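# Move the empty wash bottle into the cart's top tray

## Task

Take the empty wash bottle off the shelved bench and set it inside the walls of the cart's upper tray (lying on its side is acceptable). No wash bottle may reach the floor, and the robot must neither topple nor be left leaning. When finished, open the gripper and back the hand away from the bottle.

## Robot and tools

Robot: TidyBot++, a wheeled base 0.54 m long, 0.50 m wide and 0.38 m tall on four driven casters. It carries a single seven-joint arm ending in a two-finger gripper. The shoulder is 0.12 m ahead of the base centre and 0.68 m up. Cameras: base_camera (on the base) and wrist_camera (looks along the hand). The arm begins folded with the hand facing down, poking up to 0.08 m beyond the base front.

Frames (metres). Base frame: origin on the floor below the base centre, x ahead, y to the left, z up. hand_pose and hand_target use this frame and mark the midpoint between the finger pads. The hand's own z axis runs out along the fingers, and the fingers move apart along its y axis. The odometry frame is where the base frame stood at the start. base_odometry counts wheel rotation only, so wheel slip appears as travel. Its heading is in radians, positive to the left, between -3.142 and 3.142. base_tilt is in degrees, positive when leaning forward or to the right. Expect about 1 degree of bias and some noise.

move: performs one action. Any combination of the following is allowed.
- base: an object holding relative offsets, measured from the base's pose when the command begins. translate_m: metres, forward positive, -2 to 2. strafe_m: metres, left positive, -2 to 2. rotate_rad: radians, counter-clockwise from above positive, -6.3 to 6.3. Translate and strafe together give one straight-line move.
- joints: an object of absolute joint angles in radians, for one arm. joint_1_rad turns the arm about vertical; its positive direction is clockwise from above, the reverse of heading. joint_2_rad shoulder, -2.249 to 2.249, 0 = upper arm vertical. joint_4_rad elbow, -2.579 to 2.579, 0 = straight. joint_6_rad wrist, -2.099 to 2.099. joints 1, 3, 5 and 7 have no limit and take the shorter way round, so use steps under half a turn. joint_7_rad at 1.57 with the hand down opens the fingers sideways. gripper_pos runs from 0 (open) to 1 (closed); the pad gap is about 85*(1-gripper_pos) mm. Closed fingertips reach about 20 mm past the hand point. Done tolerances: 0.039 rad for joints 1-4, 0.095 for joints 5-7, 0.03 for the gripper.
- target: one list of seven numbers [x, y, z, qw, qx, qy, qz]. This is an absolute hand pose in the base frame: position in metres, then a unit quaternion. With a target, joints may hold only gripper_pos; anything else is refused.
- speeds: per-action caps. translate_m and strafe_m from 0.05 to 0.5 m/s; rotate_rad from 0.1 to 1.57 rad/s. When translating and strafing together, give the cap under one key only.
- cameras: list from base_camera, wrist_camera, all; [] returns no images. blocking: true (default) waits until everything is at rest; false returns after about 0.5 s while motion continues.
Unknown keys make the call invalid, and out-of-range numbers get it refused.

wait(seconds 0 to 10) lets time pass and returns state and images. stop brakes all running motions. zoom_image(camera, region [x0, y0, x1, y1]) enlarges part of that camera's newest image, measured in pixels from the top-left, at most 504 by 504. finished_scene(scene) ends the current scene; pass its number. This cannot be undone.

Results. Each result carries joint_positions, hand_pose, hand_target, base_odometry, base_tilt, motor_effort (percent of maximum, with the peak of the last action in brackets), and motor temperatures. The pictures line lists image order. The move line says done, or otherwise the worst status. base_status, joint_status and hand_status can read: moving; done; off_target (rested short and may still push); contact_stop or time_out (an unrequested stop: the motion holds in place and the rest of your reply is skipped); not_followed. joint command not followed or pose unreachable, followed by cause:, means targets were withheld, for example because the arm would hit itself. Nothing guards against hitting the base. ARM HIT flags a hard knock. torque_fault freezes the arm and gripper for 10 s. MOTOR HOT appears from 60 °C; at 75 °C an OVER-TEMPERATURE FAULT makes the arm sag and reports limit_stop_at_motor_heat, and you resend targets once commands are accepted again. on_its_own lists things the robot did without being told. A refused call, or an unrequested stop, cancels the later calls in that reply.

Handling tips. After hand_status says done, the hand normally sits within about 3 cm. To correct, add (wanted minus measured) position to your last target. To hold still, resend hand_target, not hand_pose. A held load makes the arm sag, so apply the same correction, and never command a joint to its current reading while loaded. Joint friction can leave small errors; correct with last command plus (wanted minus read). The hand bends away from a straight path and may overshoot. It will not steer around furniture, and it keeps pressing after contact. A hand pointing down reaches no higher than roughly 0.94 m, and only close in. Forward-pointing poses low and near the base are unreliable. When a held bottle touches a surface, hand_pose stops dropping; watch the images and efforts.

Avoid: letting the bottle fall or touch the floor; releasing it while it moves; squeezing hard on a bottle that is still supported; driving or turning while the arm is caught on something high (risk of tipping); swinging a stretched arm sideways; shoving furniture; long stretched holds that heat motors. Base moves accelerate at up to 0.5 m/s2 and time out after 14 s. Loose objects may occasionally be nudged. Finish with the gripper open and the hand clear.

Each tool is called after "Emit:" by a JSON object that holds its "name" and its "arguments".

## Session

Emit:
{"name": "move", "arguments": {"joints": {"joint_1_rad": 0.0, "joint_2_rad": -0.7, "joint_4_rad": -2.3, "joint_6_rad": -0.1}}}

Emit:
{"name": "move", "arguments": {"base": {"rotate_rad": 1.3}, "cameras": ["wrist_camera"]}}

Emit:
{"name": "move", "arguments": {"base": {"rotate_rad": 1.3}, "cameras": ["wrist_camera"]}}

Emit:
{"name": "move", "arguments": {"base": {"rotate_rad": 1.3}, "cameras": ["wrist_camera"]}}

Emit:
{"name": "move", "arguments": {"base": {"rotate_rad": 1.2}, "cameras": ["wrist_camera"]}}

Scene clock: 1.93 s.
Motor temperatures (°C): [27 25 27 27 36 33 35]
move: done
base_odometry: x=+0.000 y=+0.000 heading=+0.000
base_tilt: forward=+0.6 right=+0.2
base_status: not commanded
joint_positions: joint_1_rad=-0.019 joint_2_rad=-0.695 joint_3_rad=+3.176 joint_4_rad=-2.328 joint_5_rad=-0.014 joint_6_rad=-0.140 joint_7_rad=+1.586 gripper_pos=+0.000
joint_status: all done
motor_effort: joint_1_rad=+0(1) joint_2_rad=+2(4) joint_3_rad=+1(1) joint_4_rad=+22(23) joint_5_rad=+0(0) joint_6_rad=+8(8) joint_7_rad=+1(1)
hand_pose: x=+0.4686 y=-0.0060 z=+0.9233 quat_wxyz=(-0.007, +0.775, -0.009, +0.632) (m; base frame)
hand_target: x=+0.4710 y=-0.0134 z=+0.9545 quat_wxyz=(+0.000, +0.751, -0.016, +0.660) (m; base frame)
hand_status: not commanded
pictures: base_camera, wrist_camera
Images, in order (width x height): base_camera 644x364, wrist_camera 644x476.

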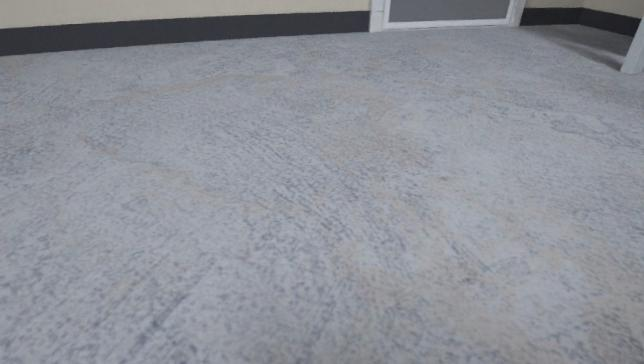

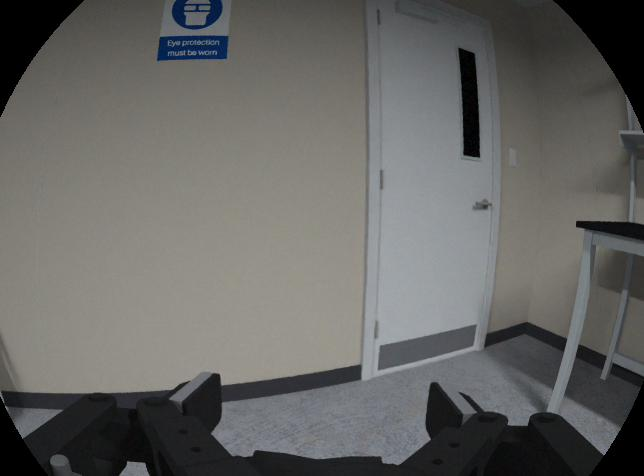

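Scene clock: 4.27 s.
Motor temperatures (°C): [27 25 27 27 36 33 35]
move: done
base_odometry: x=+0.000 y=+0.000 heading=+1.300
base_tilt: forward=+0.6 right=+0.2
base_status: done
joint_positions: joint_1_rad=-0.018 joint_2_rad=-0.695 joint_3_rad=+3.176 joint_4_rad=-2.328 joint_5_rad=-0.014 joint_6_rad=-0.137 joint_7_rad=+1.586 gripper_pos=+0.000
joint_status: not commanded
motor_effort: joint_1_rad=+0(1) joint_2_rad=+2(3) joint_3_rad=+1(2) joint_4_rad=+22(23) joint_5_rad=+0(0) joint_6_rad=+7(8) joint_7_rad=+1(1)
hand_pose: x=+0.4688 y=-0.0061 z=+0.9241 quat_wxyz=(-0.006, +0.774, -0.009, +0.633) (m; base frame)
hand_target: x=+0.4710 y=-0.0134 z=+0.9545 quat_wxyz=(+0.000, +0.751, -0.016, +0.660) (m; base frame)
hand_status: not commanded
pictures: wrist_camera
Images, in order (width x height): wrist_camera 644x476.

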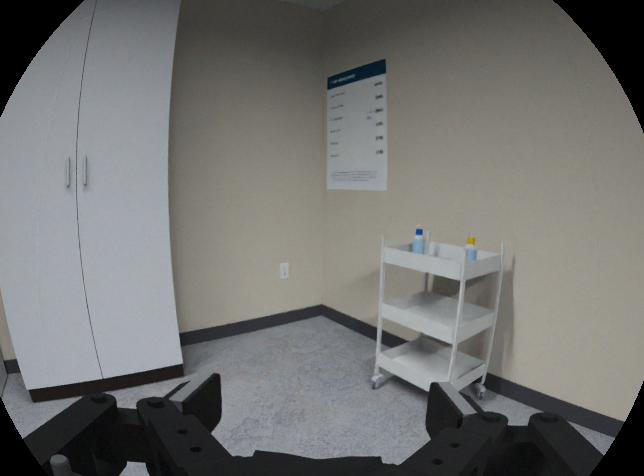

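Scene clock: 6.37 s.
Motor temperatures (°C): [27 25 27 27 36 33 35]
move: done
base_odometry: x=+0.000 y=+0.000 heading=+2.600
base_tilt: forward=+0.6 right=+0.2
base_status: done
joint_positions: joint_1_rad=-0.018 joint_2_rad=-0.695 joint_3_rad=+3.175 joint_4_rad=-2.328 joint_5_rad=-0.014 joint_6_rad=-0.137 joint_7_rad=+1.586 gripper_pos=+0.000
joint_status: not commanded
motor_effort: joint_1_rad=+0(1) joint_2_rad=+1(2) joint_3_rad=+0(2) joint_4_rad=+22(23) joint_5_rad=+0(0) joint_6_rad=+6(8) joint_7_rad=+0(1)
hand_pose: x=+0.4688 y=-0.0060 z=+0.9242 quat_wxyz=(-0.006, +0.774, -0.009, +0.633) (m; base frame)
hand_target: x=+0.4710 y=-0.0134 z=+0.9545 quat_wxyz=(+0.000, +0.751, -0.016, +0.660) (m; base frame)
hand_status: not commanded
pictures: wrist_camera
Images, in order (width x height): wrist_camera 644x476.

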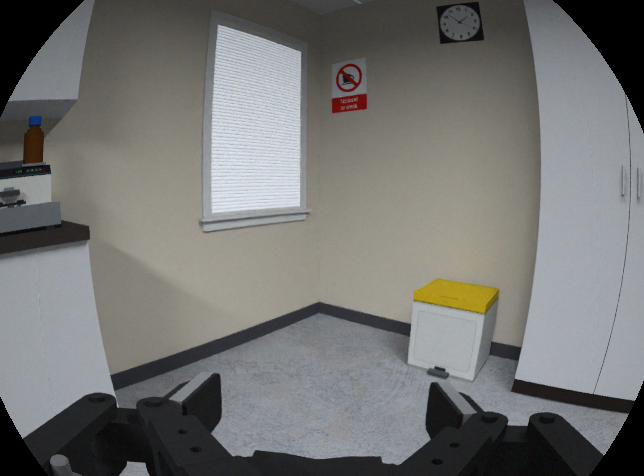

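Scene clock: 8.47 s.
Motor temperatures (°C): [27 25 27 27 36 33 35]
move: done
base_odometry: x=+0.000 y=+0.000 heading=-2.384
base_tilt: forward=+0.6 right=+0.2
base_status: done
joint_positions: joint_1_rad=-0.018 joint_2_rad=-0.695 joint_3_rad=+3.175 joint_4_rad=-2.328 joint_5_rad=-0.014 joint_6_rad=-0.136 joint_7_rad=+1.586 gripper_pos=+0.000
joint_status: not commanded
motor_effort: joint_1_rad=+0(1) joint_2_rad=+2(2) joint_3_rad=+0(2) joint_4_rad=+22(23) joint_5_rad=+0(0) joint_6_rad=+7(9) joint_7_rad=+0(1)
hand_pose: x=+0.4688 y=-0.0060 z=+0.9243 quat_wxyz=(-0.006, +0.774, -0.009, +0.634) (m; base frame)
hand_target: x=+0.4710 y=-0.0134 z=+0.9545 quat_wxyz=(+0.000, +0.751, -0.016, +0.660) (m; base frame)
hand_status: not commanded
pictures: wrist_camera
Images, in order (width x height): wrist_camera 644x476.

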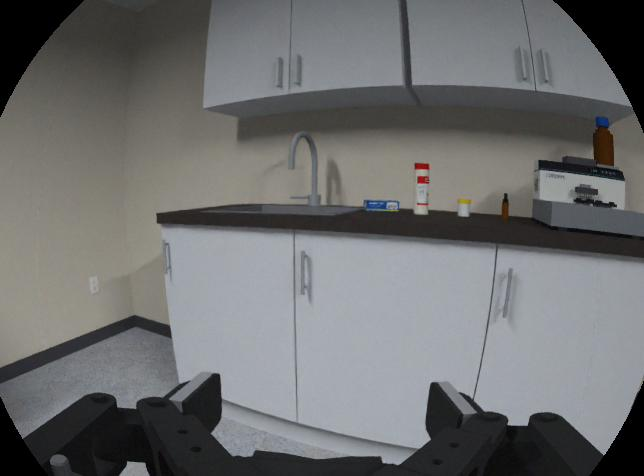

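Scene clock: 10.50 s.
Motor temperatures (°C): [27 25 27 27 36 33 35]
move: done
base_odometry: x=+0.000 y=+0.000 heading=-1.184
base_tilt: forward=+0.6 right=+0.2
base_status: done
joint_positions: joint_1_rad=-0.018 joint_2_rad=-0.695 joint_3_rad=+3.175 joint_4_rad=-2.328 joint_5_rad=-0.014 joint_6_rad=-0.136 joint_7_rad=+1.586 gripper_pos=+0.000
joint_status: not commanded
motor_effort: joint_1_rad=+0(1) joint_2_rad=+2(2) joint_3_rad=+1(2) joint_4_rad=+22(22) joint_5_rad=+0(0) joint_6_rad=+7(8) joint_7_rad=+0(1)
hand_pose: x=+0.4688 y=-0.0060 z=+0.9243 quat_wxyz=(-0.006, +0.774, -0.009, +0.634) (m; base frame)
hand_target: x=+0.4710 y=-0.0134 z=+0.9545 quat_wxyz=(+0.000, +0.751, -0.016, +0.660) (m; base frame)
hand_status: not commanded
pictures: wrist_camera
Images, in order (width x height): wrist_camera 644x476.

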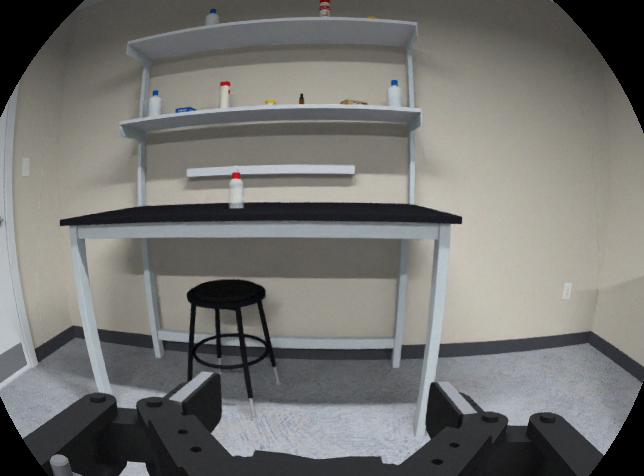

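Emit:
{"name": "zoom_image", "arguments": {"camera": "wrist_camera", "region": [200, 150, 300, 225]}}

Scaled by 5.040.

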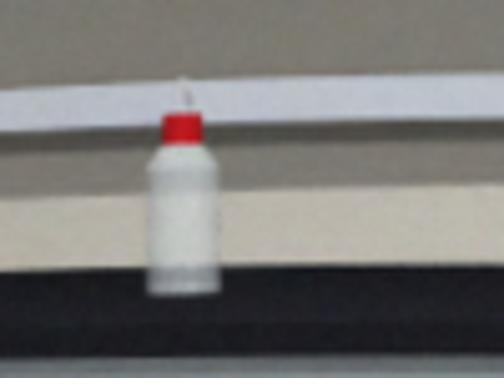

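Emit:
{"name": "move", "arguments": {"base": {"rotate_rad": 0.084}, "cameras": []}}

Emit:
{"name": "move", "arguments": {"base": {"translate_m": 0.65, "strafe_m": 0.29}, "joints": {"joint_2_rad": -0.196, "joint_4_rad": -1.97, "joint_6_rad": 0.14}, "cameras": ["wrist_camera", "base_camera"]}}

Scene clock: 11.93 s.
Motor temperatures (°C): [27 25 27 27 36 33 35]
move: done
base_odometry: x=+0.000 y=+0.000 heading=-1.100
base_tilt: forward=+0.6 right=+0.2
base_status: done
joint_positions: joint_1_rad=-0.018 joint_2_rad=-0.695 joint_3_rad=+3.175 joint_4_rad=-2.328 joint_5_rad=-0.014 joint_6_rad=-0.136 joint_7_rad=+1.586 gripper_pos=+0.000
joint_status: not commanded
motor_effort: joint_1_rad=+0(1) joint_2_rad=+2(2) joint_3_rad=+0(2) joint_4_rad=+22(22) joint_5_rad=+0(0) joint_6_rad=+8(8) joint_7_rad=+1(1)
hand_pose: x=+0.4688 y=-0.0059 z=+0.9243 quat_wxyz=(-0.006, +0.774, -0.009, +0.634) (m; base frame)
hand_target: x=+0.4710 y=-0.0134 z=+0.9545 quat_wxyz=(+0.000, +0.751, -0.016, +0.660) (m; base frame)
hand_status: not commanded
pictures: none
No camera images: "cameras" was empty.

Scene clock: 14.60 s.
Motor temperatures (°C): [27 25 27 27 36 33 35]
move: done
base_odometry: x=+0.553 y=-0.448 heading=-1.100
base_tilt: forward=+0.7 right=+0.2
base_status: done
joint_positions: joint_1_rad=-0.018 joint_2_rad=-0.192 joint_3_rad=+3.175 joint_4_rad=-2.000 joint_5_rad=-0.014 joint_6_rad=+0.103 joint_7_rad=+1.586 gripper_pos=+0.000
joint_status: all done
motor_effort: joint_1_rad=+0(1) joint_2_rad=-15(19) joint_3_rad=+0(2) joint_4_rad=+21(23) joint_5_rad=+0(0) joint_6_rad=+8(9) joint_7_rad=+0(1)
hand_pose: x=+0.6530 y=-0.0088 z=+0.9799 quat_wxyz=(+0.003, +0.753, -0.008, +0.658) (m; base frame)
hand_target: x=+0.6557 y=-0.0195 z=+1.0114 quat_wxyz=(+0.010, +0.729, -0.015, +0.684) (m; base frame)
hand_status: not commanded
pictures: base_camera, wrist_camera
Images, in order (width x height): base_camera 644x364, wrist_camera 644x476.

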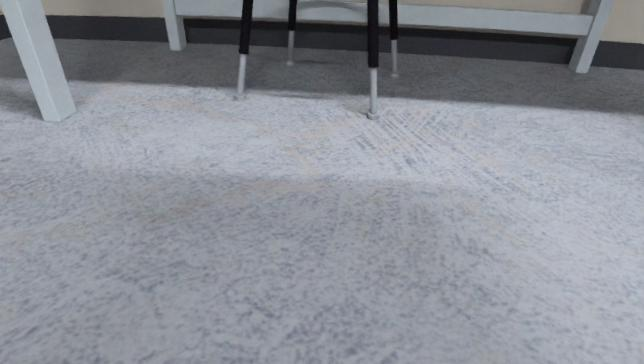

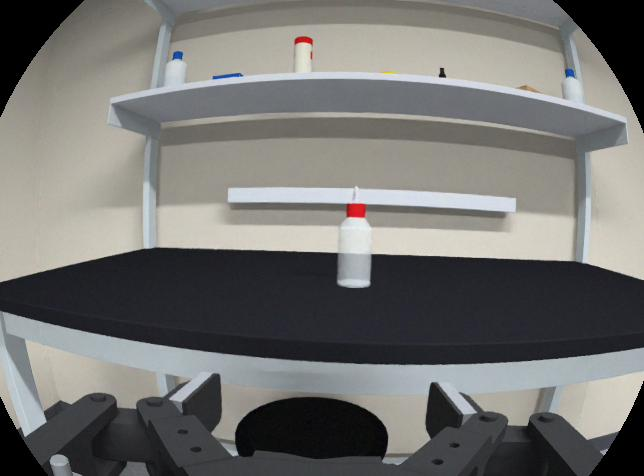

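Emit:
{"name": "move", "arguments": {"base": {"translate_m": 0.36, "strafe_m": -0.028}, "speeds": {"translate_m": 0.25}, "cameras": ["wrist_camera"]}}

Emit:
{"name": "move", "arguments": {"joints": {"joint_2_rad": -0.076, "joint_4_rad": -1.419, "joint_6_rad": -0.677}, "cameras": ["wrist_camera"]}}

Scene clock: 19.20 s.
Motor temperatures (°C): [27 25 27 27 36 33 35]
move: done
base_odometry: x=+0.692 y=-0.782 heading=-1.100
base_tilt: forward=+0.7 right=+0.2
base_status: done
joint_positions: joint_1_rad=-0.018 joint_2_rad=-0.197 joint_3_rad=+3.175 joint_4_rad=-1.999 joint_5_rad=-0.014 joint_6_rad=+0.105 joint_7_rad=+1.586 gripper_pos=+0.000
joint_status: not commanded
motor_effort: joint_1_rad=+0(1) joint_2_rad=-15(17) joint_3_rad=+0(2) joint_4_rad=+22(23) joint_5_rad=+0(0) joint_6_rad=+8(9) joint_7_rad=+1(1)
hand_pose: x=+0.6519 y=-0.0089 z=+0.9828 quat_wxyz=(+0.003, +0.751, -0.008, +0.661) (m; base frame)
hand_target: x=+0.6557 y=-0.0195 z=+1.0114 quat_wxyz=(+0.010, +0.729, -0.015, +0.684) (m; base frame)
hand_status: not commanded
pictures: wrist_camera
Images, in order (width x height): wrist_camera 644x476.

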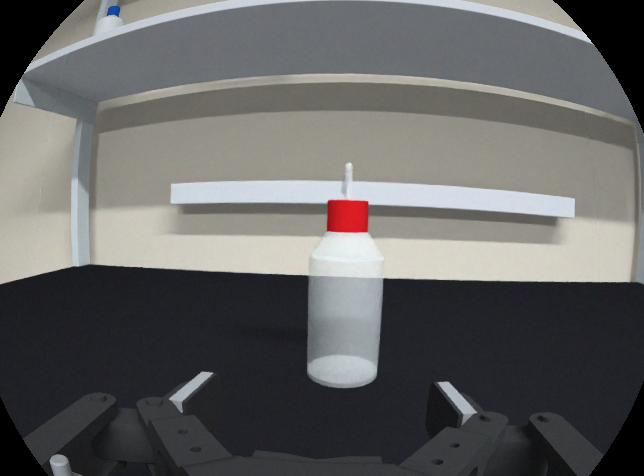

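Scene clock: 21.37 s.
Motor temperatures (°C): [27 25 27 27 36 33 35]
move: done
base_odometry: x=+0.692 y=-0.782 heading=-1.100
base_tilt: forward=+0.6 right=+0.2
base_status: not commanded
joint_positions: joint_1_rad=-0.018 joint_2_rad=-0.093 joint_3_rad=+3.175 joint_4_rad=-1.451 joint_5_rad=-0.014 joint_6_rad=-0.638 joint_7_rad=+1.586 gripper_pos=+0.000
joint_status: all done
motor_effort: joint_1_rad=+0(0) joint_2_rad=-19(19) joint_3_rad=+0(1) joint_4_rad=+21(24) joint_5_rad=+0(0) joint_6_rad=+6(8) joint_7_rad=+0(1)
hand_pose: x=+0.6712 y=-0.0055 z=+1.0386 quat_wxyz=(+0.000, +0.840, -0.003, +0.542) (m; base frame)
hand_target: x=+0.6739 y=-0.0157 z=+1.0372 quat_wxyz=(+0.005, +0.847, -0.011, +0.532) (m; base frame)
hand_status: not commanded
pictures: wrist_camera
Images, in order (width x height): wrist_camera 644x476.

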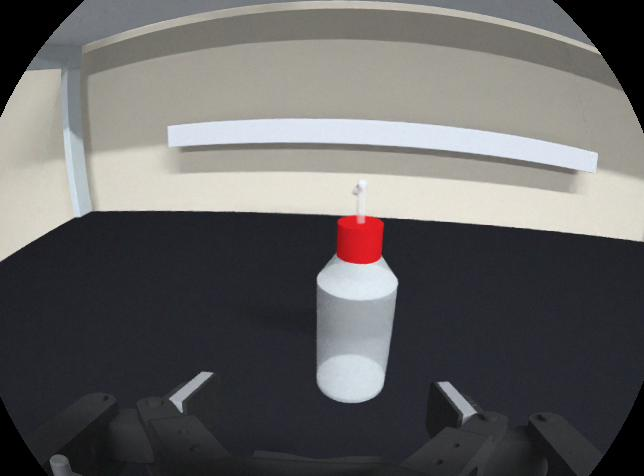

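Emit:
{"name": "move", "arguments": {"base": {"translate_m": 0.042, "strafe_m": -0.014}, "speeds": {"translate_m": 0.1}, "cameras": ["wrist_camera"]}}

Emit:
{"name": "move", "arguments": {"joints": {"joint_2_rad": 0.05, "joint_4_rad": -1.33}, "cameras": ["wrist_camera"]}}

Scene clock: 22.60 s.
Motor temperatures (°C): [27 25 27 27 36 33 35]
move: done
base_odometry: x=+0.698 y=-0.826 heading=-1.100
base_tilt: forward=+0.6 right=+0.2
base_status: done
joint_positions: joint_1_rad=-0.018 joint_2_rad=-0.080 joint_3_rad=+3.175 joint_4_rad=-1.451 joint_5_rad=-0.014 joint_6_rad=-0.641 joint_7_rad=+1.586 gripper_pos=+0.000
joint_status: not commanded
motor_effort: joint_1_rad=+0(1) joint_2_rad=-19(21) joint_3_rad=+0(2) joint_4_rad=+21(22) joint_5_rad=+0(1) joint_6_rad=+7(8) joint_7_rad=+0(1)
hand_pose: x=+0.6754 y=-0.0054 z=+1.0309 quat_wxyz=(+0.000, +0.845, -0.003, +0.535) (m; base frame)
hand_target: x=+0.6739 y=-0.0157 z=+1.0372 quat_wxyz=(+0.005, +0.847, -0.011, +0.532) (m; base frame)
hand_status: not commanded
pictures: wrist_camera
Images, in order (width x height): wrist_camera 644x476.

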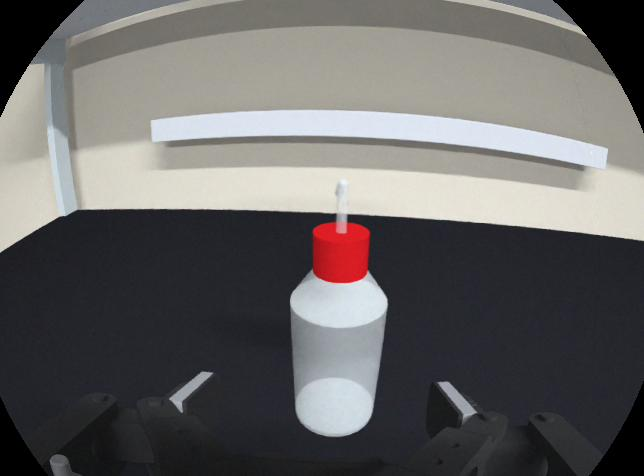

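Scene clock: 23.90 s.
Motor temperatures (°C): [27 25 27 27 36 33 35]
move: done
base_odometry: x=+0.698 y=-0.826 heading=-1.100
base_tilt: forward=+0.6 right=+0.2
base_status: not commanded
joint_positions: joint_1_rad=-0.018 joint_2_rad=+0.047 joint_3_rad=+3.175 joint_4_rad=-1.360 joint_5_rad=-0.014 joint_6_rad=-0.644 joint_7_rad=+1.586 gripper_pos=+0.000
joint_status: all done
motor_effort: joint_1_rad=+0(0) joint_2_rad=-24(27) joint_3_rad=+0(1) joint_4_rad=+22(23) joint_5_rad=+0(0) joint_6_rad=+6(8) joint_7_rad=+0(1)
hand_pose: x=+0.7252 y=-0.0047 z=+1.0098 quat_wxyz=(+0.002, +0.855, -0.002, +0.519) (m; base frame)
hand_target: x=+0.7241 y=-0.0160 z=+1.0162 quat_wxyz=(+0.007, +0.856, -0.010, +0.516) (m; base frame)
hand_status: not commanded
pictures: wrist_camera
Images, in order (width x height): wrist_camera 644x476.

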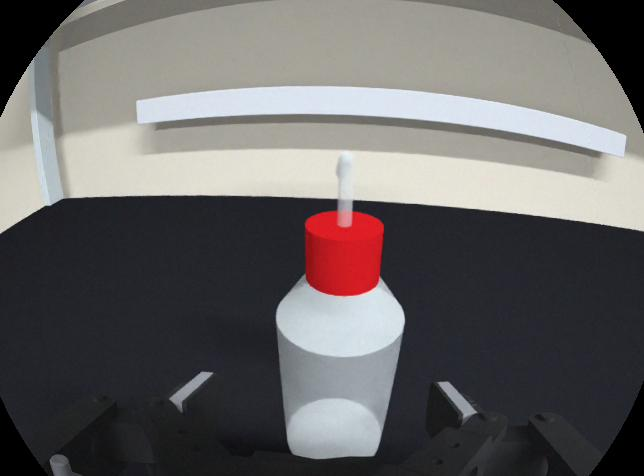

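Emit:
{"name": "move", "arguments": {"base": {"strafe_m": -0.004}, "speeds": {"strafe_m": 0.05}, "joints": {"joint_2_rad": 0.19, "joint_4_rad": -1.21}, "cameras": ["wrist_camera"]}}

Scene clock: 25.40 s.
Motor temperatures (°C): [27 25 27 27 36 33 35]
move: done
base_odometry: x=+0.695 y=-0.827 heading=-1.099
base_tilt: forward=+0.6 right=+0.2
base_status: done
joint_positions: joint_1_rad=-0.017 joint_2_rad=+0.186 joint_3_rad=+3.175 joint_4_rad=-1.240 joint_5_rad=-0.014 joint_6_rad=-0.646 joint_7_rad=+1.586 gripper_pos=+0.000
joint_status: all done
motor_effort: joint_1_rad=+0(3) joint_2_rad=-29(32) joint_3_rad=+0(3) joint_4_rad=+22(23) joint_5_rad=+0(1) joint_6_rad=+7(8) joint_7_rad=+1(1)
hand_pose: x=+0.7812 y=-0.0048 z=+0.9912 quat_wxyz=(+0.004, +0.860, -0.002, +0.510) (m; base frame)
hand_target: x=+0.7807 y=-0.0161 z=+0.9975 quat_wxyz=(+0.008, +0.862, -0.009, +0.507) (m; base frame)
hand_status: not commanded
pictures: wrist_camera
Images, in order (width x height): wrist_camera 644x476.

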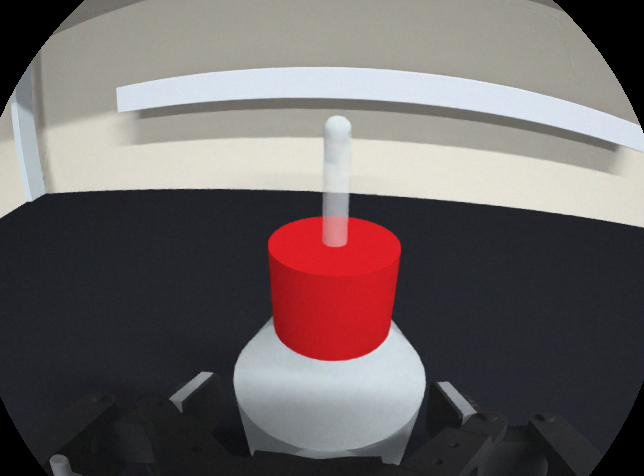

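Emit:
{"name": "move", "arguments": {"joints": {"gripper_pos": 0.3}, "cameras": []}}

Emit:
{"name": "move", "arguments": {"joints": {"gripper_pos": 0.5}, "cameras": ["wrist_camera"]}}

Scene clock: 26.23 s.
Motor temperatures (°C): [27 25 27 27 36 33 35]
move: done
base_odometry: x=+0.695 y=-0.827 heading=-1.099
base_tilt: forward=+0.6 right=+0.2
base_status: not commanded
joint_positions: joint_1_rad=-0.017 joint_2_rad=+0.186 joint_3_rad=+3.175 joint_4_rad=-1.240 joint_5_rad=-0.014 joint_6_rad=-0.646 joint_7_rad=+1.586 gripper_pos=+0.300
joint_status: all done
motor_effort: joint_1_rad=+0(0) joint_2_rad=-29(30) joint_3_rad=+0(1) joint_4_rad=+22(22) joint_5_rad=+0(1) joint_6_rad=+7(7) joint_7_rad=+0(1)
hand_pose: x=+0.7812 y=-0.0048 z=+0.9912 quat_wxyz=(+0.004, +0.860, -0.002, +0.510) (m; base frame)
hand_target: x=+0.7807 y=-0.0161 z=+0.9975 quat_wxyz=(+0.008, +0.862, -0.009, +0.507) (m; base frame)
hand_status: not commanded
pictures: none
No camera images: "cameras" was empty.

Scene clock: 26.87 s.
Motor temperatures (°C): [27 25 27 27 36 33 35]
move: off_target
base_odometry: x=+0.695 y=-0.827 heading=-1.099
base_tilt: forward=+0.7 right=+0.2
base_status: not commanded
joint_positions: joint_1_rad=-0.017 joint_2_rad=+0.186 joint_3_rad=+3.175 joint_4_rad=-1.240 joint_5_rad=-0.014 joint_6_rad=-0.646 joint_7_rad=+1.586 gripper_pos=+0.359
joint_status: gripper_pos off_target (ended at +0.359, target +0.500)
motor_effort: joint_1_rad=+0(0) joint_2_rad=-29(29) joint_3_rad=+1(1) joint_4_rad=+22(22) joint_5_rad=+0(0) joint_6_rad=+6(7) joint_7_rad=+1(1)
hand_pose: x=+0.7812 y=-0.0048 z=+0.9916 quat_wxyz=(+0.004, +0.860, -0.002, +0.510) (m; base frame)
hand_target: x=+0.7807 y=-0.0161 z=+0.9975 quat_wxyz=(+0.008, +0.862, -0.009, +0.507) (m; base frame)
hand_status: not commanded
pictures: wrist_camera
Images, in order (width x height): wrist_camera 644x476.

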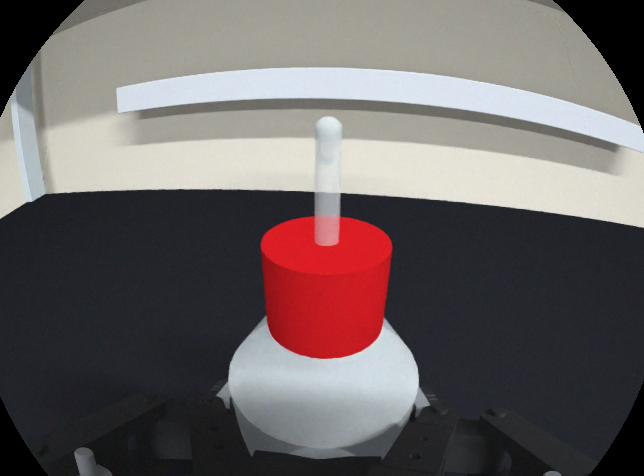

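Emit:
{"name": "move", "arguments": {"joints": {"joint_2_rad": 0.178, "joint_4_rad": -1.03, "joint_6_rad": -0.864}, "cameras": []}}

Emit:
{"name": "move", "arguments": {"base": {"translate_m": -0.45}, "speeds": {"translate_m": 0.3}, "cameras": ["wrist_camera"]}}

Emit:
{"name": "move", "arguments": {"joints": {"joint_2_rad": -0.366, "joint_4_rad": -1.314, "joint_6_rad": -1.124}, "cameras": []}}

Emit:
{"name": "move", "arguments": {"base": {"rotate_rad": 2.45}, "speeds": {"rotate_rad": 1.2}, "cameras": ["wrist_camera"]}}

Scene clock: 29.30 s.
Motor temperatures (°C): [27 25 27 27 36 33 35]
move: done
base_odometry: x=+0.695 y=-0.827 heading=-1.099
base_tilt: forward=+0.7 right=+0.2
base_status: not commanded
joint_positions: joint_1_rad=-0.017 joint_2_rad=+0.176 joint_3_rad=+3.175 joint_4_rad=-1.060 joint_5_rad=-0.014 joint_6_rad=-0.827 joint_7_rad=+1.586 gripper_pos=+0.359
joint_status: all done
motor_effort: joint_1_rad=+0(0) joint_2_rad=-29(31) joint_3_rad=+0(1) joint_4_rad=+22(24) joint_5_rad=+0(0) joint_6_rad=+7(8) joint_7_rad=+1(1)
hand_pose: x=+0.7641 y=-0.0037 z=+1.0521 quat_wxyz=(+0.004, +0.858, +0.000, +0.513) (m; base frame)
hand_target: x=+0.7606 y=-0.0146 z=+1.0579 quat_wxyz=(+0.008, +0.860, -0.008, +0.510) (m; base frame)
hand_status: not commanded
pictures: none
No camera images: "cameras" was empty.

Scene clock: 31.73 s.
Motor temperatures (°C): [27 25 27 27 36 33 35]
move: done
base_odometry: x=+0.490 y=-0.426 heading=-1.099
base_tilt: forward=+0.7 right=+0.2
base_status: done
joint_positions: joint_1_rad=-0.016 joint_2_rad=+0.171 joint_3_rad=+3.175 joint_4_rad=-1.060 joint_5_rad=-0.014 joint_6_rad=-0.832 joint_7_rad=+1.586 gripper_pos=+0.359
joint_status: not commanded
motor_effort: joint_1_rad=+0(1) joint_2_rad=-28(32) joint_3_rad=+0(1) joint_4_rad=+21(22) joint_5_rad=+0(1) joint_6_rad=+7(8) joint_7_rad=+1(1)
hand_pose: x=+0.7617 y=-0.0037 z=+1.0542 quat_wxyz=(+0.003, +0.858, +0.000, +0.514) (m; base frame)
hand_target: x=+0.7606 y=-0.0146 z=+1.0579 quat_wxyz=(+0.008, +0.860, -0.008, +0.510) (m; base frame)
hand_status: not commanded
pictures: wrist_camera
Images, in order (width x height): wrist_camera 644x476.

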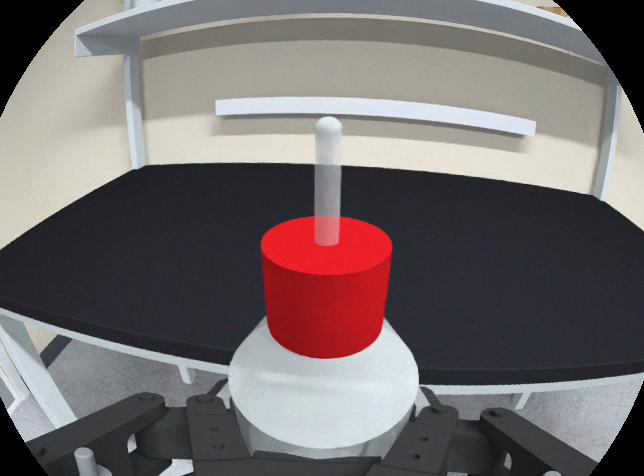

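Scene clock: 33.57 s.
Motor temperatures (°C): [27 25 27 27 36 33 35]
move: done
base_odometry: x=+0.490 y=-0.426 heading=-1.099
base_tilt: forward=+0.6 right=+0.2
base_status: not commanded
joint_positions: joint_1_rad=-0.016 joint_2_rad=-0.366 joint_3_rad=+3.175 joint_4_rad=-1.290 joint_5_rad=-0.014 joint_6_rad=-1.087 joint_7_rad=+1.586 gripper_pos=+0.359
joint_status: all done
motor_effort: joint_1_rad=+0(0) joint_2_rad=-6(31) joint_3_rad=+1(1) joint_4_rad=+19(22) joint_5_rad=+0(1) joint_6_rad=+7(9) joint_7_rad=+0(1)
hand_pose: x=+0.5013 y=-0.0056 z=+1.1316 quat_wxyz=(-0.004, +0.844, -0.002, +0.536) (m; base frame)
hand_target: x=+0.4970 y=-0.0119 z=+1.1086 quat_wxyz=(+0.000, +0.860, -0.010, +0.510) (m; base frame)
hand_status: not commanded
pictures: none
No camera images: "cameras" was empty.

Scene clock: 36.67 s.
Motor temperatures (°C): [27 25 27 27 36 33 35]
move: done
base_odometry: x=+0.490 y=-0.426 heading=+1.350
base_tilt: forward=+0.6 right=+0.2
base_status: done
joint_positions: joint_1_rad=-0.016 joint_2_rad=-0.366 joint_3_rad=+3.175 joint_4_rad=-1.292 joint_5_rad=-0.014 joint_6_rad=-1.089 joint_7_rad=+1.586 gripper_pos=+0.359
joint_status: not commanded
motor_effort: joint_1_rad=+0(1) joint_2_rad=-6(7) joint_3_rad=+0(2) joint_4_rad=+19(20) joint_5_rad=+0(1) joint_6_rad=+7(8) joint_7_rad=+1(1)
hand_pose: x=+0.5012 y=-0.0057 z=+1.1300 quat_wxyz=(-0.004, +0.845, -0.002, +0.534) (m; base frame)
hand_target: x=+0.4970 y=-0.0119 z=+1.1086 quat_wxyz=(+0.000, +0.860, -0.010, +0.510) (m; base frame)
hand_status: not commanded
pictures: wrist_camera
Images, in order (width x height): wrist_camera 644x476.

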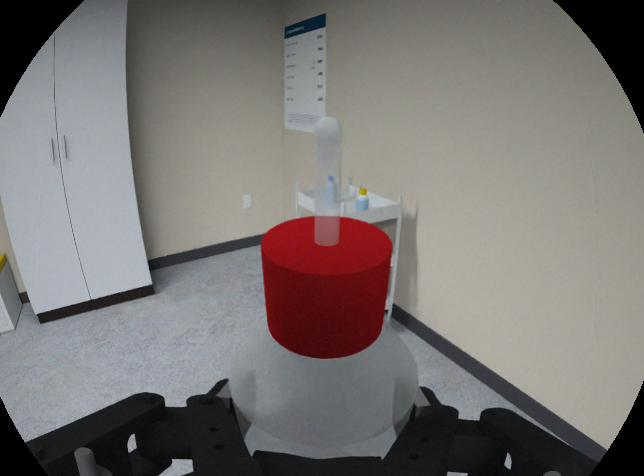

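Emit:
{"name": "move", "arguments": {"base": {"translate_m": 0.94, "strafe_m": 0.5}, "cameras": ["wrist_camera", "base_camera"]}}

Scene clock: 40.30 s.
Motor temperatures (°C): [27 25 27 27 36 33 35]
move: done
base_odometry: x=+0.208 y=+0.600 heading=+1.351
base_tilt: forward=+0.6 right=+0.2
base_status: done
joint_positions: joint_1_rad=-0.016 joint_2_rad=-0.363 joint_3_rad=+3.175 joint_4_rad=-1.294 joint_5_rad=-0.014 joint_6_rad=-1.091 joint_7_rad=+1.586 gripper_pos=+0.359
joint_status: not commanded
motor_effort: joint_1_rad=+0(1) joint_2_rad=-6(9) joint_3_rad=+0(2) joint_4_rad=+19(20) joint_5_rad=+0(1) joint_6_rad=+8(8) joint_7_rad=+0(1)
hand_pose: x=+0.5022 y=-0.0056 z=+1.1274 quat_wxyz=(-0.004, +0.847, -0.002, +0.531) (m; base frame)
hand_target: x=+0.4970 y=-0.0119 z=+1.1086 quat_wxyz=(+0.000, +0.860, -0.010, +0.510) (m; base frame)
hand_status: not commanded
pictures: base_camera, wrist_camera
Images, in order (width x height): base_camera 644x364, wrist_camera 644x476.

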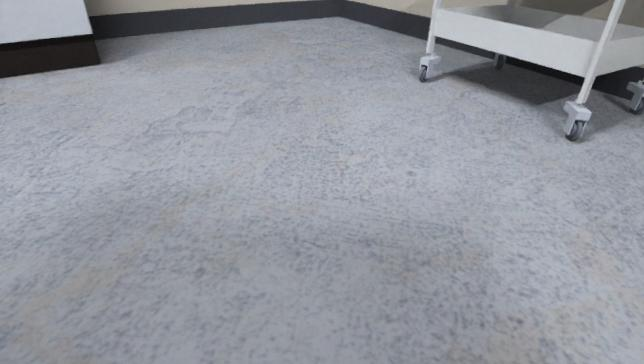

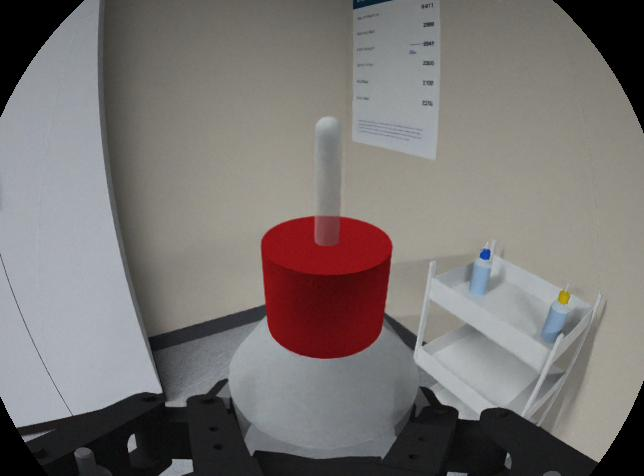

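Emit:
{"name": "move", "arguments": {"base": {"rotate_rad": -0.95}, "speeds": {"rotate_rad": 1.2}, "cameras": []}}

Emit:
{"name": "move", "arguments": {"base": {"translate_m": 0.2, "strafe_m": 0.71}, "joints": {"joint_2_rad": -0.215, "joint_4_rad": -1.519, "joint_6_rad": -0.74}, "cameras": ["wrist_camera", "base_camera"]}}

Scene clock: 42.90 s.
Motor temperatures (°C): [27 25 27 27 36 33 35]
move: done
base_odometry: x=+0.208 y=+0.600 heading=+0.401
base_tilt: forward=+0.6 right=+0.2
base_status: done
joint_positions: joint_1_rad=-0.016 joint_2_rad=-0.363 joint_3_rad=+3.178 joint_4_rad=-1.294 joint_5_rad=-0.014 joint_6_rad=-1.091 joint_7_rad=+1.586 gripper_pos=+0.359
joint_status: not commanded
motor_effort: joint_1_rad=+0(1) joint_2_rad=-6(7) joint_3_rad=+0(2) joint_4_rad=+19(20) joint_5_rad=+0(1) joint_6_rad=+7(8) joint_7_rad=+1(1)
hand_pose: x=+0.5022 y=-0.0072 z=+1.1274 quat_wxyz=(-0.004, +0.847, -0.004, +0.531) (m; base frame)
hand_target: x=+0.4970 y=-0.0119 z=+1.1086 quat_wxyz=(+0.000, +0.860, -0.010, +0.510) (m; base frame)
hand_status: not commanded
pictures: none
No camera images: "cameras" was empty.

Scene clock: 45.73 s.
Motor temperatures (°C): [27 25 27 27 36 33 35]
move: done
base_odometry: x=+0.115 y=+1.332 heading=+0.401
base_tilt: forward=+0.6 right=+0.2
base_status: done
joint_positions: joint_1_rad=-0.016 joint_2_rad=-0.212 joint_3_rad=+3.177 joint_4_rad=-1.506 joint_5_rad=-0.014 joint_6_rad=-0.779 joint_7_rad=+1.586 gripper_pos=+0.359
joint_status: all done
motor_effort: joint_1_rad=+0(1) joint_2_rad=-14(18) joint_3_rad=+0(2) joint_4_rad=+21(24) joint_5_rad=+0(1) joint_6_rad=+7(9) joint_7_rad=+1(1)
hand_pose: x=+0.6059 y=-0.0068 z=+1.0291 quat_wxyz=(-0.002, +0.861, -0.005, +0.509) (m; base frame)
hand_target: x=+0.6098 y=-0.0146 z=+1.0340 quat_wxyz=(+0.003, +0.853, -0.012, +0.522) (m; base frame)
hand_status: not commanded
pictures: base_camera, wrist_camera
Images, in order (width x height): base_camera 644x364, wrist_camera 644x476.

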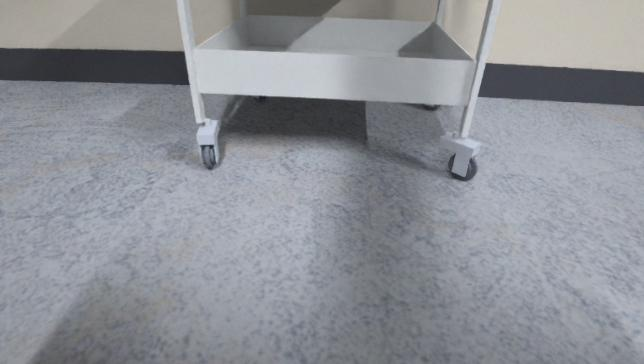

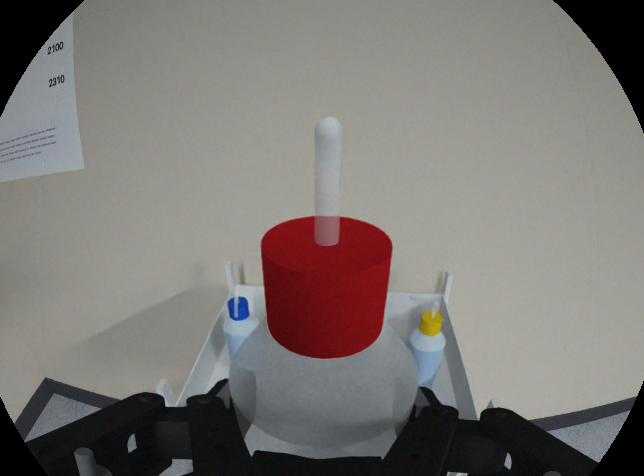

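Emit:
{"name": "move", "arguments": {"base": {"rotate_rad": -0.05}, "cameras": ["wrist_camera", "base_camera"]}}

Scene clock: 47.07 s.
Motor temperatures (°C): [27 25 27 27 36 33 35]
move: done
base_odometry: x=+0.115 y=+1.332 heading=+0.350
base_tilt: forward=+0.6 right=+0.2
base_status: done
joint_positions: joint_1_rad=-0.014 joint_2_rad=-0.212 joint_3_rad=+3.179 joint_4_rad=-1.506 joint_5_rad=-0.014 joint_6_rad=-0.779 joint_7_rad=+1.586 gripper_pos=+0.359
joint_status: not commanded
motor_effort: joint_1_rad=+0(1) joint_2_rad=-14(14) joint_3_rad=+1(2) joint_4_rad=+21(22) joint_5_rad=+0(1) joint_6_rad=+6(7) joint_7_rad=+0(1)
hand_pose: x=+0.6059 y=-0.0096 z=+1.0291 quat_wxyz=(-0.001, +0.861, -0.007, +0.509) (m; base frame)
hand_target: x=+0.6098 y=-0.0146 z=+1.0340 quat_wxyz=(+0.003, +0.853, -0.012, +0.522) (m; base frame)
hand_status: not commanded
pictures: base_camera, wrist_camera
Images, in order (width x height): base_camera 644x364, wrist_camera 644x476.

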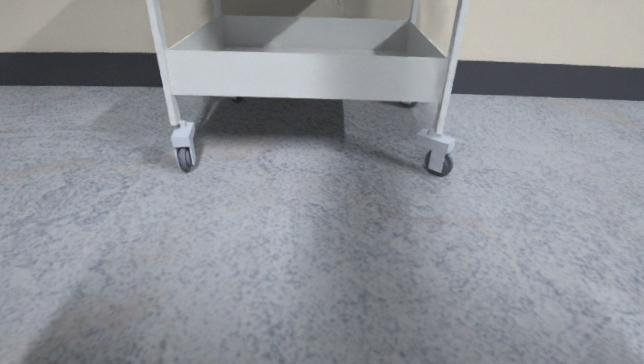

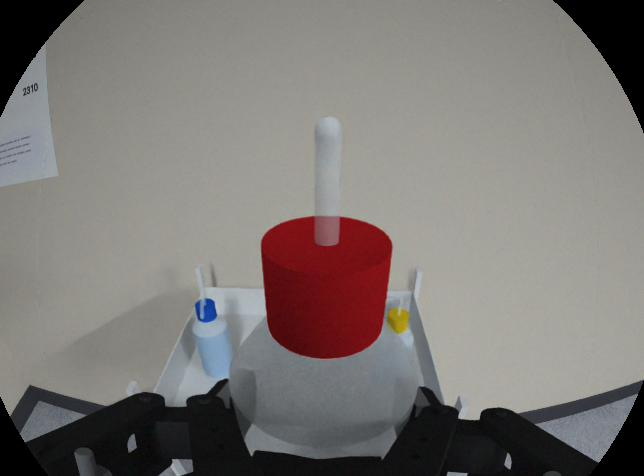

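Emit:
{"name": "move", "arguments": {"base": {"translate_m": 0.36, "strafe_m": 0.05}, "speeds": {"translate_m": 0.2}, "cameras": ["base_camera"]}}

Emit:
{"name": "move", "arguments": {"joints": {"joint_2_rad": -0.053, "joint_4_rad": -1.648, "joint_6_rad": -0.448}, "cameras": ["wrist_camera"]}}

Scene clock: 50.20 s.
Motor temperatures (°C): [27 25 27 27 36 33 35]
move: done
base_odometry: x=+0.436 y=+1.503 heading=+0.351
base_tilt: forward=+0.6 right=+0.2
base_status: done
joint_positions: joint_1_rad=-0.014 joint_2_rad=-0.214 joint_3_rad=+3.179 joint_4_rad=-1.506 joint_5_rad=-0.014 joint_6_rad=-0.777 joint_7_rad=+1.586 gripper_pos=+0.359
joint_status: not commanded
motor_effort: joint_1_rad=+0(1) joint_2_rad=-14(17) joint_3_rad=+0(1) joint_4_rad=+21(22) joint_5_rad=+0(1) joint_6_rad=+6(8) joint_7_rad=+0(1)
hand_pose: x=+0.6059 y=-0.0096 z=+1.0304 quat_wxyz=(-0.001, +0.860, -0.007, +0.511) (m; base frame)
hand_target: x=+0.6098 y=-0.0146 z=+1.0340 quat_wxyz=(+0.003, +0.853, -0.012, +0.522) (m; base frame)
hand_status: not commanded
pictures: base_camera
Images, in order (width x height): base_camera 644x364.

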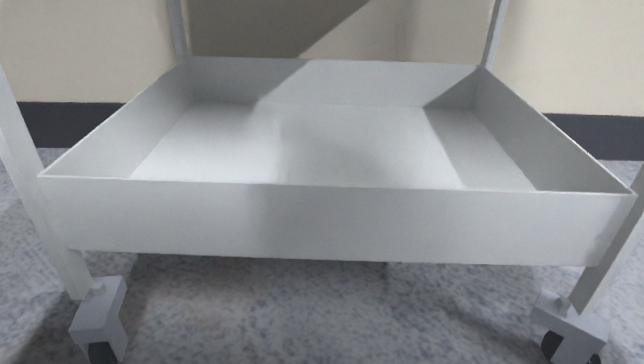

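Scene clock: 51.67 s.
Motor temperatures (°C): [27 25 27 27 36 33 35]
move: done
base_odometry: x=+0.436 y=+1.503 heading=+0.351
base_tilt: forward=+0.7 right=+0.2
base_status: not commanded
joint_positions: joint_1_rad=-0.014 joint_2_rad=-0.051 joint_3_rad=+3.179 joint_4_rad=-1.636 joint_5_rad=-0.014 joint_6_rad=-0.489 joint_7_rad=+1.586 gripper_pos=+0.359
joint_status: all done
motor_effort: joint_1_rad=+0(0) joint_2_rad=-21(25) joint_3_rad=+0(1) joint_4_rad=+22(24) joint_5_rad=+0(0) joint_6_rad=+8(8) joint_7_rad=+0(1)
hand_pose: x=+0.6849 y=-0.0106 z=+0.9478 quat_wxyz=(+0.003, +0.861, -0.008, +0.509) (m; base frame)
hand_target: x=+0.6884 y=-0.0167 z=+0.9528 quat_wxyz=(+0.006, +0.853, -0.012, +0.522) (m; base frame)
hand_status: not commanded
pictures: wrist_camera
Images, in order (width x height): wrist_camera 644x476.

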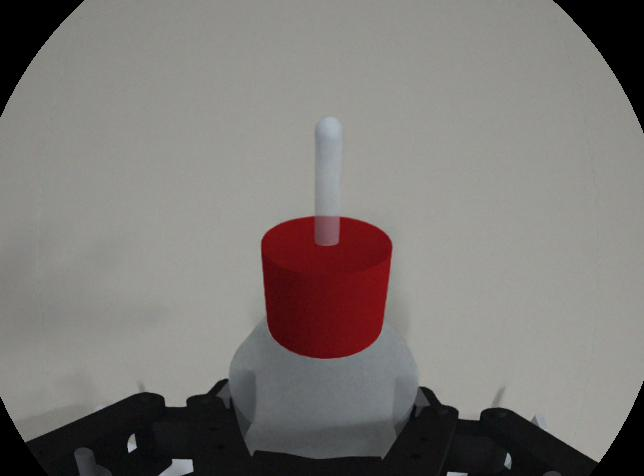

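Emit:
{"name": "move", "arguments": {"base": {"rotate_rad": -0.025, "translate_m": -0.012}, "speeds": {"translate_m": 0.1}, "joints": {"joint_2_rad": -0.020, "joint_4_rad": -1.912, "joint_6_rad": -0.153}, "cameras": ["wrist_camera", "base_camera"]}}

Scene clock: 53.63 s.
Motor temperatures (°C): [27 25 27 27 36 33 35]
move: done
base_odometry: x=+0.425 y=+1.499 heading=+0.326
base_tilt: forward=+0.6 right=+0.2
base_status: done
joint_positions: joint_1_rad=-0.011 joint_2_rad=-0.026 joint_3_rad=+3.179 joint_4_rad=-1.894 joint_5_rad=-0.014 joint_6_rad=-0.194 joint_7_rad=+1.586 gripper_pos=+0.359
joint_status: all done
motor_effort: joint_1_rad=+0(3) joint_2_rad=-21(24) joint_3_rad=+0(3) joint_4_rad=+21(23) joint_5_rad=+0(1) joint_6_rad=+6(8) joint_7_rad=+0(1)
hand_pose: x=+0.6833 y=-0.0127 z=+0.8636 quat_wxyz=(+0.005, +0.858, -0.010, +0.514) (m; base frame)
hand_target: x=+0.6859 y=-0.0175 z=+0.8611 quat_wxyz=(+0.008, +0.853, -0.014, +0.521) (m; base frame)
hand_status: not commanded
pictures: base_camera, wrist_camera
Images, in order (width x height): base_camera 644x364, wrist_camera 644x476.

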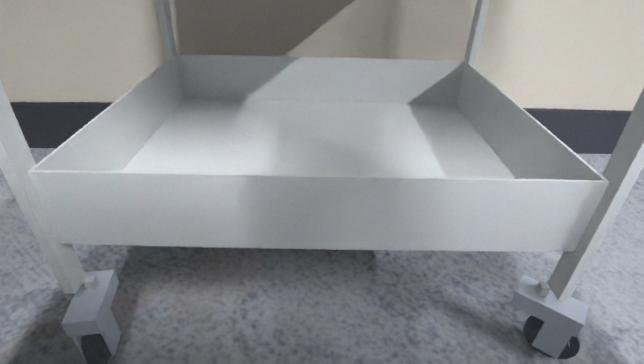

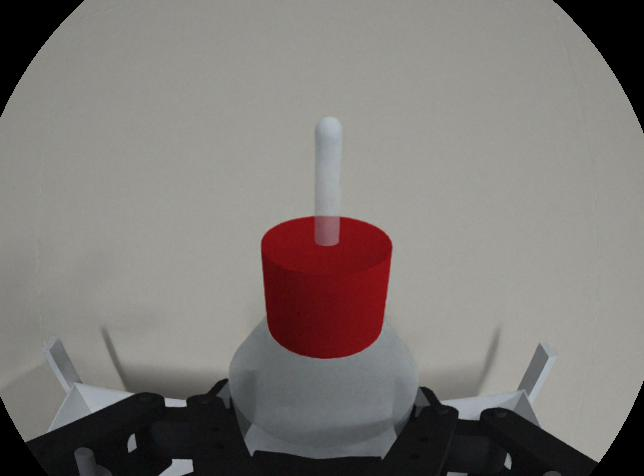

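Emit:
{"name": "move", "arguments": {"base": {"strafe_m": 0.02}, "speeds": {"strafe_m": 0.1}, "cameras": ["wrist_camera"]}}

Emit:
{"name": "move", "arguments": {"joints": {"joint_2_rad": 0.040, "joint_4_rad": -2.061, "joint_6_rad": 0.057}, "cameras": ["wrist_camera"]}}

Scene clock: 54.63 s.
Motor temperatures (°C): [27 25 27 27 36 33 35]
move: done
base_odometry: x=+0.418 y=+1.518 heading=+0.326
base_tilt: forward=+0.6 right=+0.2
base_status: done
joint_positions: joint_1_rad=-0.011 joint_2_rad=-0.026 joint_3_rad=+3.175 joint_4_rad=-1.894 joint_5_rad=-0.014 joint_6_rad=-0.193 joint_7_rad=+1.586 gripper_pos=+0.359
joint_status: not commanded
motor_effort: joint_1_rad=+0(2) joint_2_rad=-21(22) joint_3_rad=+0(2) joint_4_rad=+21(22) joint_5_rad=+0(0) joint_6_rad=+7(8) joint_7_rad=+0(1)
hand_pose: x=+0.6835 y=-0.0106 z=+0.8640 quat_wxyz=(+0.004, +0.857, -0.009, +0.515) (m; base frame)
hand_target: x=+0.6859 y=-0.0175 z=+0.8611 quat_wxyz=(+0.008, +0.853, -0.014, +0.521) (m; base frame)
hand_status: not commanded
pictures: wrist_camera
Images, in order (width x height): wrist_camera 644x476.

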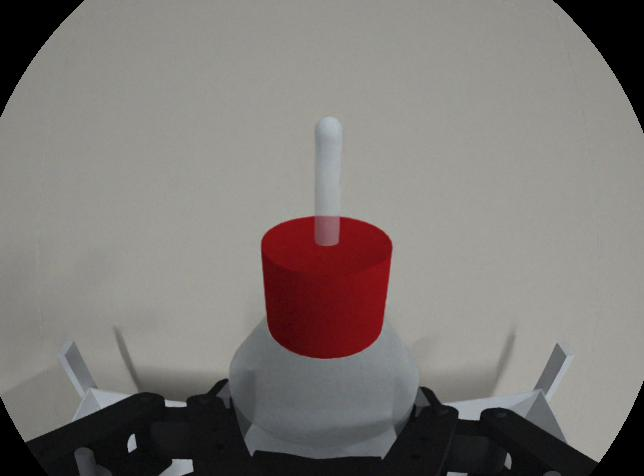

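Scene clock: 56.03 s.
Motor temperatures (°C): [27 25 27 27 36 33 35]
move: done
base_odometry: x=+0.418 y=+1.518 heading=+0.326
base_tilt: forward=+0.6 right=+0.2
base_status: not commanded
joint_positions: joint_1_rad=-0.011 joint_2_rad=+0.035 joint_3_rad=+3.175 joint_4_rad=-2.045 joint_5_rad=-0.014 joint_6_rad=+0.016 joint_7_rad=+1.586 gripper_pos=+0.359
joint_status: all done
motor_effort: joint_1_rad=+0(0) joint_2_rad=-22(24) joint_3_rad=+1(1) joint_4_rad=+20(22) joint_5_rad=+0(0) joint_6_rad=+7(9) joint_7_rad=+0(1)
hand_pose: x=+0.6827 y=-0.0112 z=+0.8018 quat_wxyz=(+0.007, +0.858, -0.009, +0.513) (m; base frame)
hand_target: x=+0.6842 y=-0.0181 z=+0.8014 quat_wxyz=(+0.010, +0.853, -0.014, +0.522) (m; base frame)
hand_status: not commanded
pictures: wrist_camera
Images, in order (width x height): wrist_camera 644x476.

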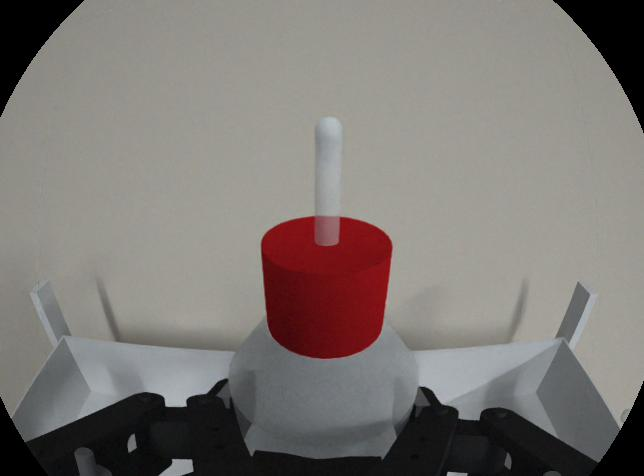

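Emit:
{"name": "move", "arguments": {"joints": {"joint_2_rad": 0.101, "joint_4_rad": -2.149, "joint_6_rad": 0.206}, "cameras": ["wrist_camera"]}}

Emit:
{"name": "move", "arguments": {"joints": {"joint_2_rad": 0.138, "joint_4_rad": -2.188, "joint_6_rad": 0.282}, "cameras": ["wrist_camera"]}}

Scene clock: 57.47 s.
Motor temperatures (°C): [27 25 27 27 36 33 35]
move: done
base_odometry: x=+0.418 y=+1.518 heading=+0.326
base_tilt: forward=+0.7 right=+0.2
base_status: not commanded
joint_positions: joint_1_rad=-0.011 joint_2_rad=+0.096 joint_3_rad=+3.175 joint_4_rad=-2.132 joint_5_rad=-0.014 joint_6_rad=+0.167 joint_7_rad=+1.586 gripper_pos=+0.359
joint_status: all done
motor_effort: joint_1_rad=+0(0) joint_2_rad=-22(25) joint_3_rad=+0(1) joint_4_rad=+18(20) joint_5_rad=+0(0) joint_6_rad=+7(8) joint_7_rad=+0(1)
hand_pose: x=+0.6831 y=-0.0117 z=+0.7621 quat_wxyz=(+0.008, +0.857, -0.009, +0.514) (m; base frame)
hand_target: x=+0.6832 y=-0.0185 z=+0.7611 quat_wxyz=(+0.012, +0.853, -0.014, +0.522) (m; base frame)
hand_status: not commanded
pictures: wrist_camera
Images, in order (width x height): wrist_camera 644x476.

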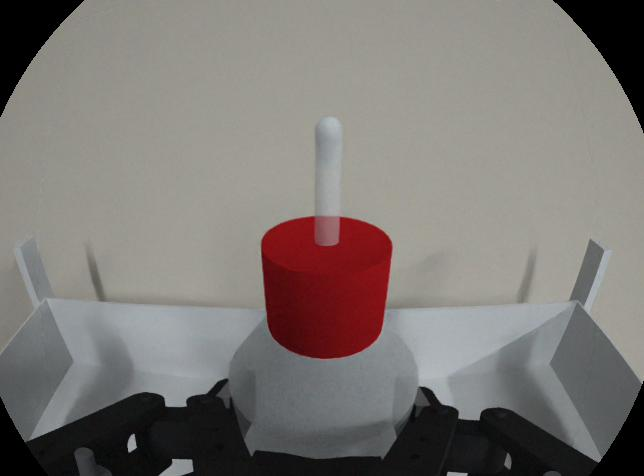

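Scene clock: 58.47 s.
Motor temperatures (°C): [27 25 27 27 36 33 35]
move: done
base_odometry: x=+0.418 y=+1.518 heading=+0.326
base_tilt: forward=+0.6 right=+0.2
base_status: not commanded
joint_positions: joint_1_rad=-0.011 joint_2_rad=+0.130 joint_3_rad=+3.175 joint_4_rad=-2.169 joint_5_rad=-0.014 joint_6_rad=+0.249 joint_7_rad=+1.586 gripper_pos=+0.359
joint_status: all done
motor_effort: joint_1_rad=+0(0) joint_2_rad=-23(25) joint_3_rad=+0(1) joint_4_rad=+18(19) joint_5_rad=+0(0) joint_6_rad=+7(8) joint_7_rad=+1(1)
hand_pose: x=+0.6847 y=-0.0120 z=+0.7465 quat_wxyz=(+0.009, +0.854, -0.009, +0.519) (m; base frame)
hand_target: x=+0.6829 y=-0.0187 z=+0.7412 quat_wxyz=(+0.013, +0.853, -0.014, +0.522) (m; base frame)
hand_status: not commanded
pictures: wrist_camera
Images, in order (width x height): wrist_camera 644x476.

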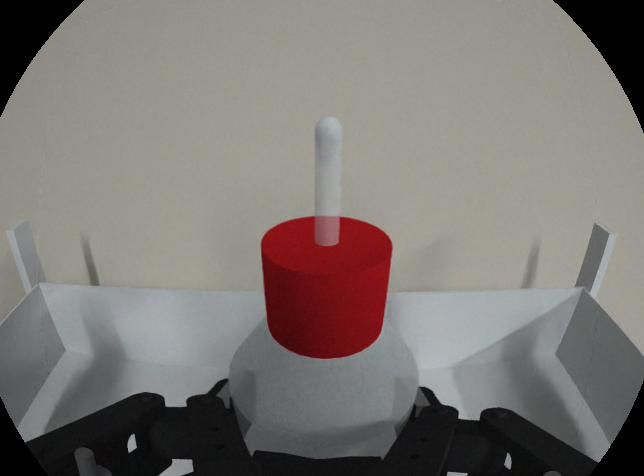

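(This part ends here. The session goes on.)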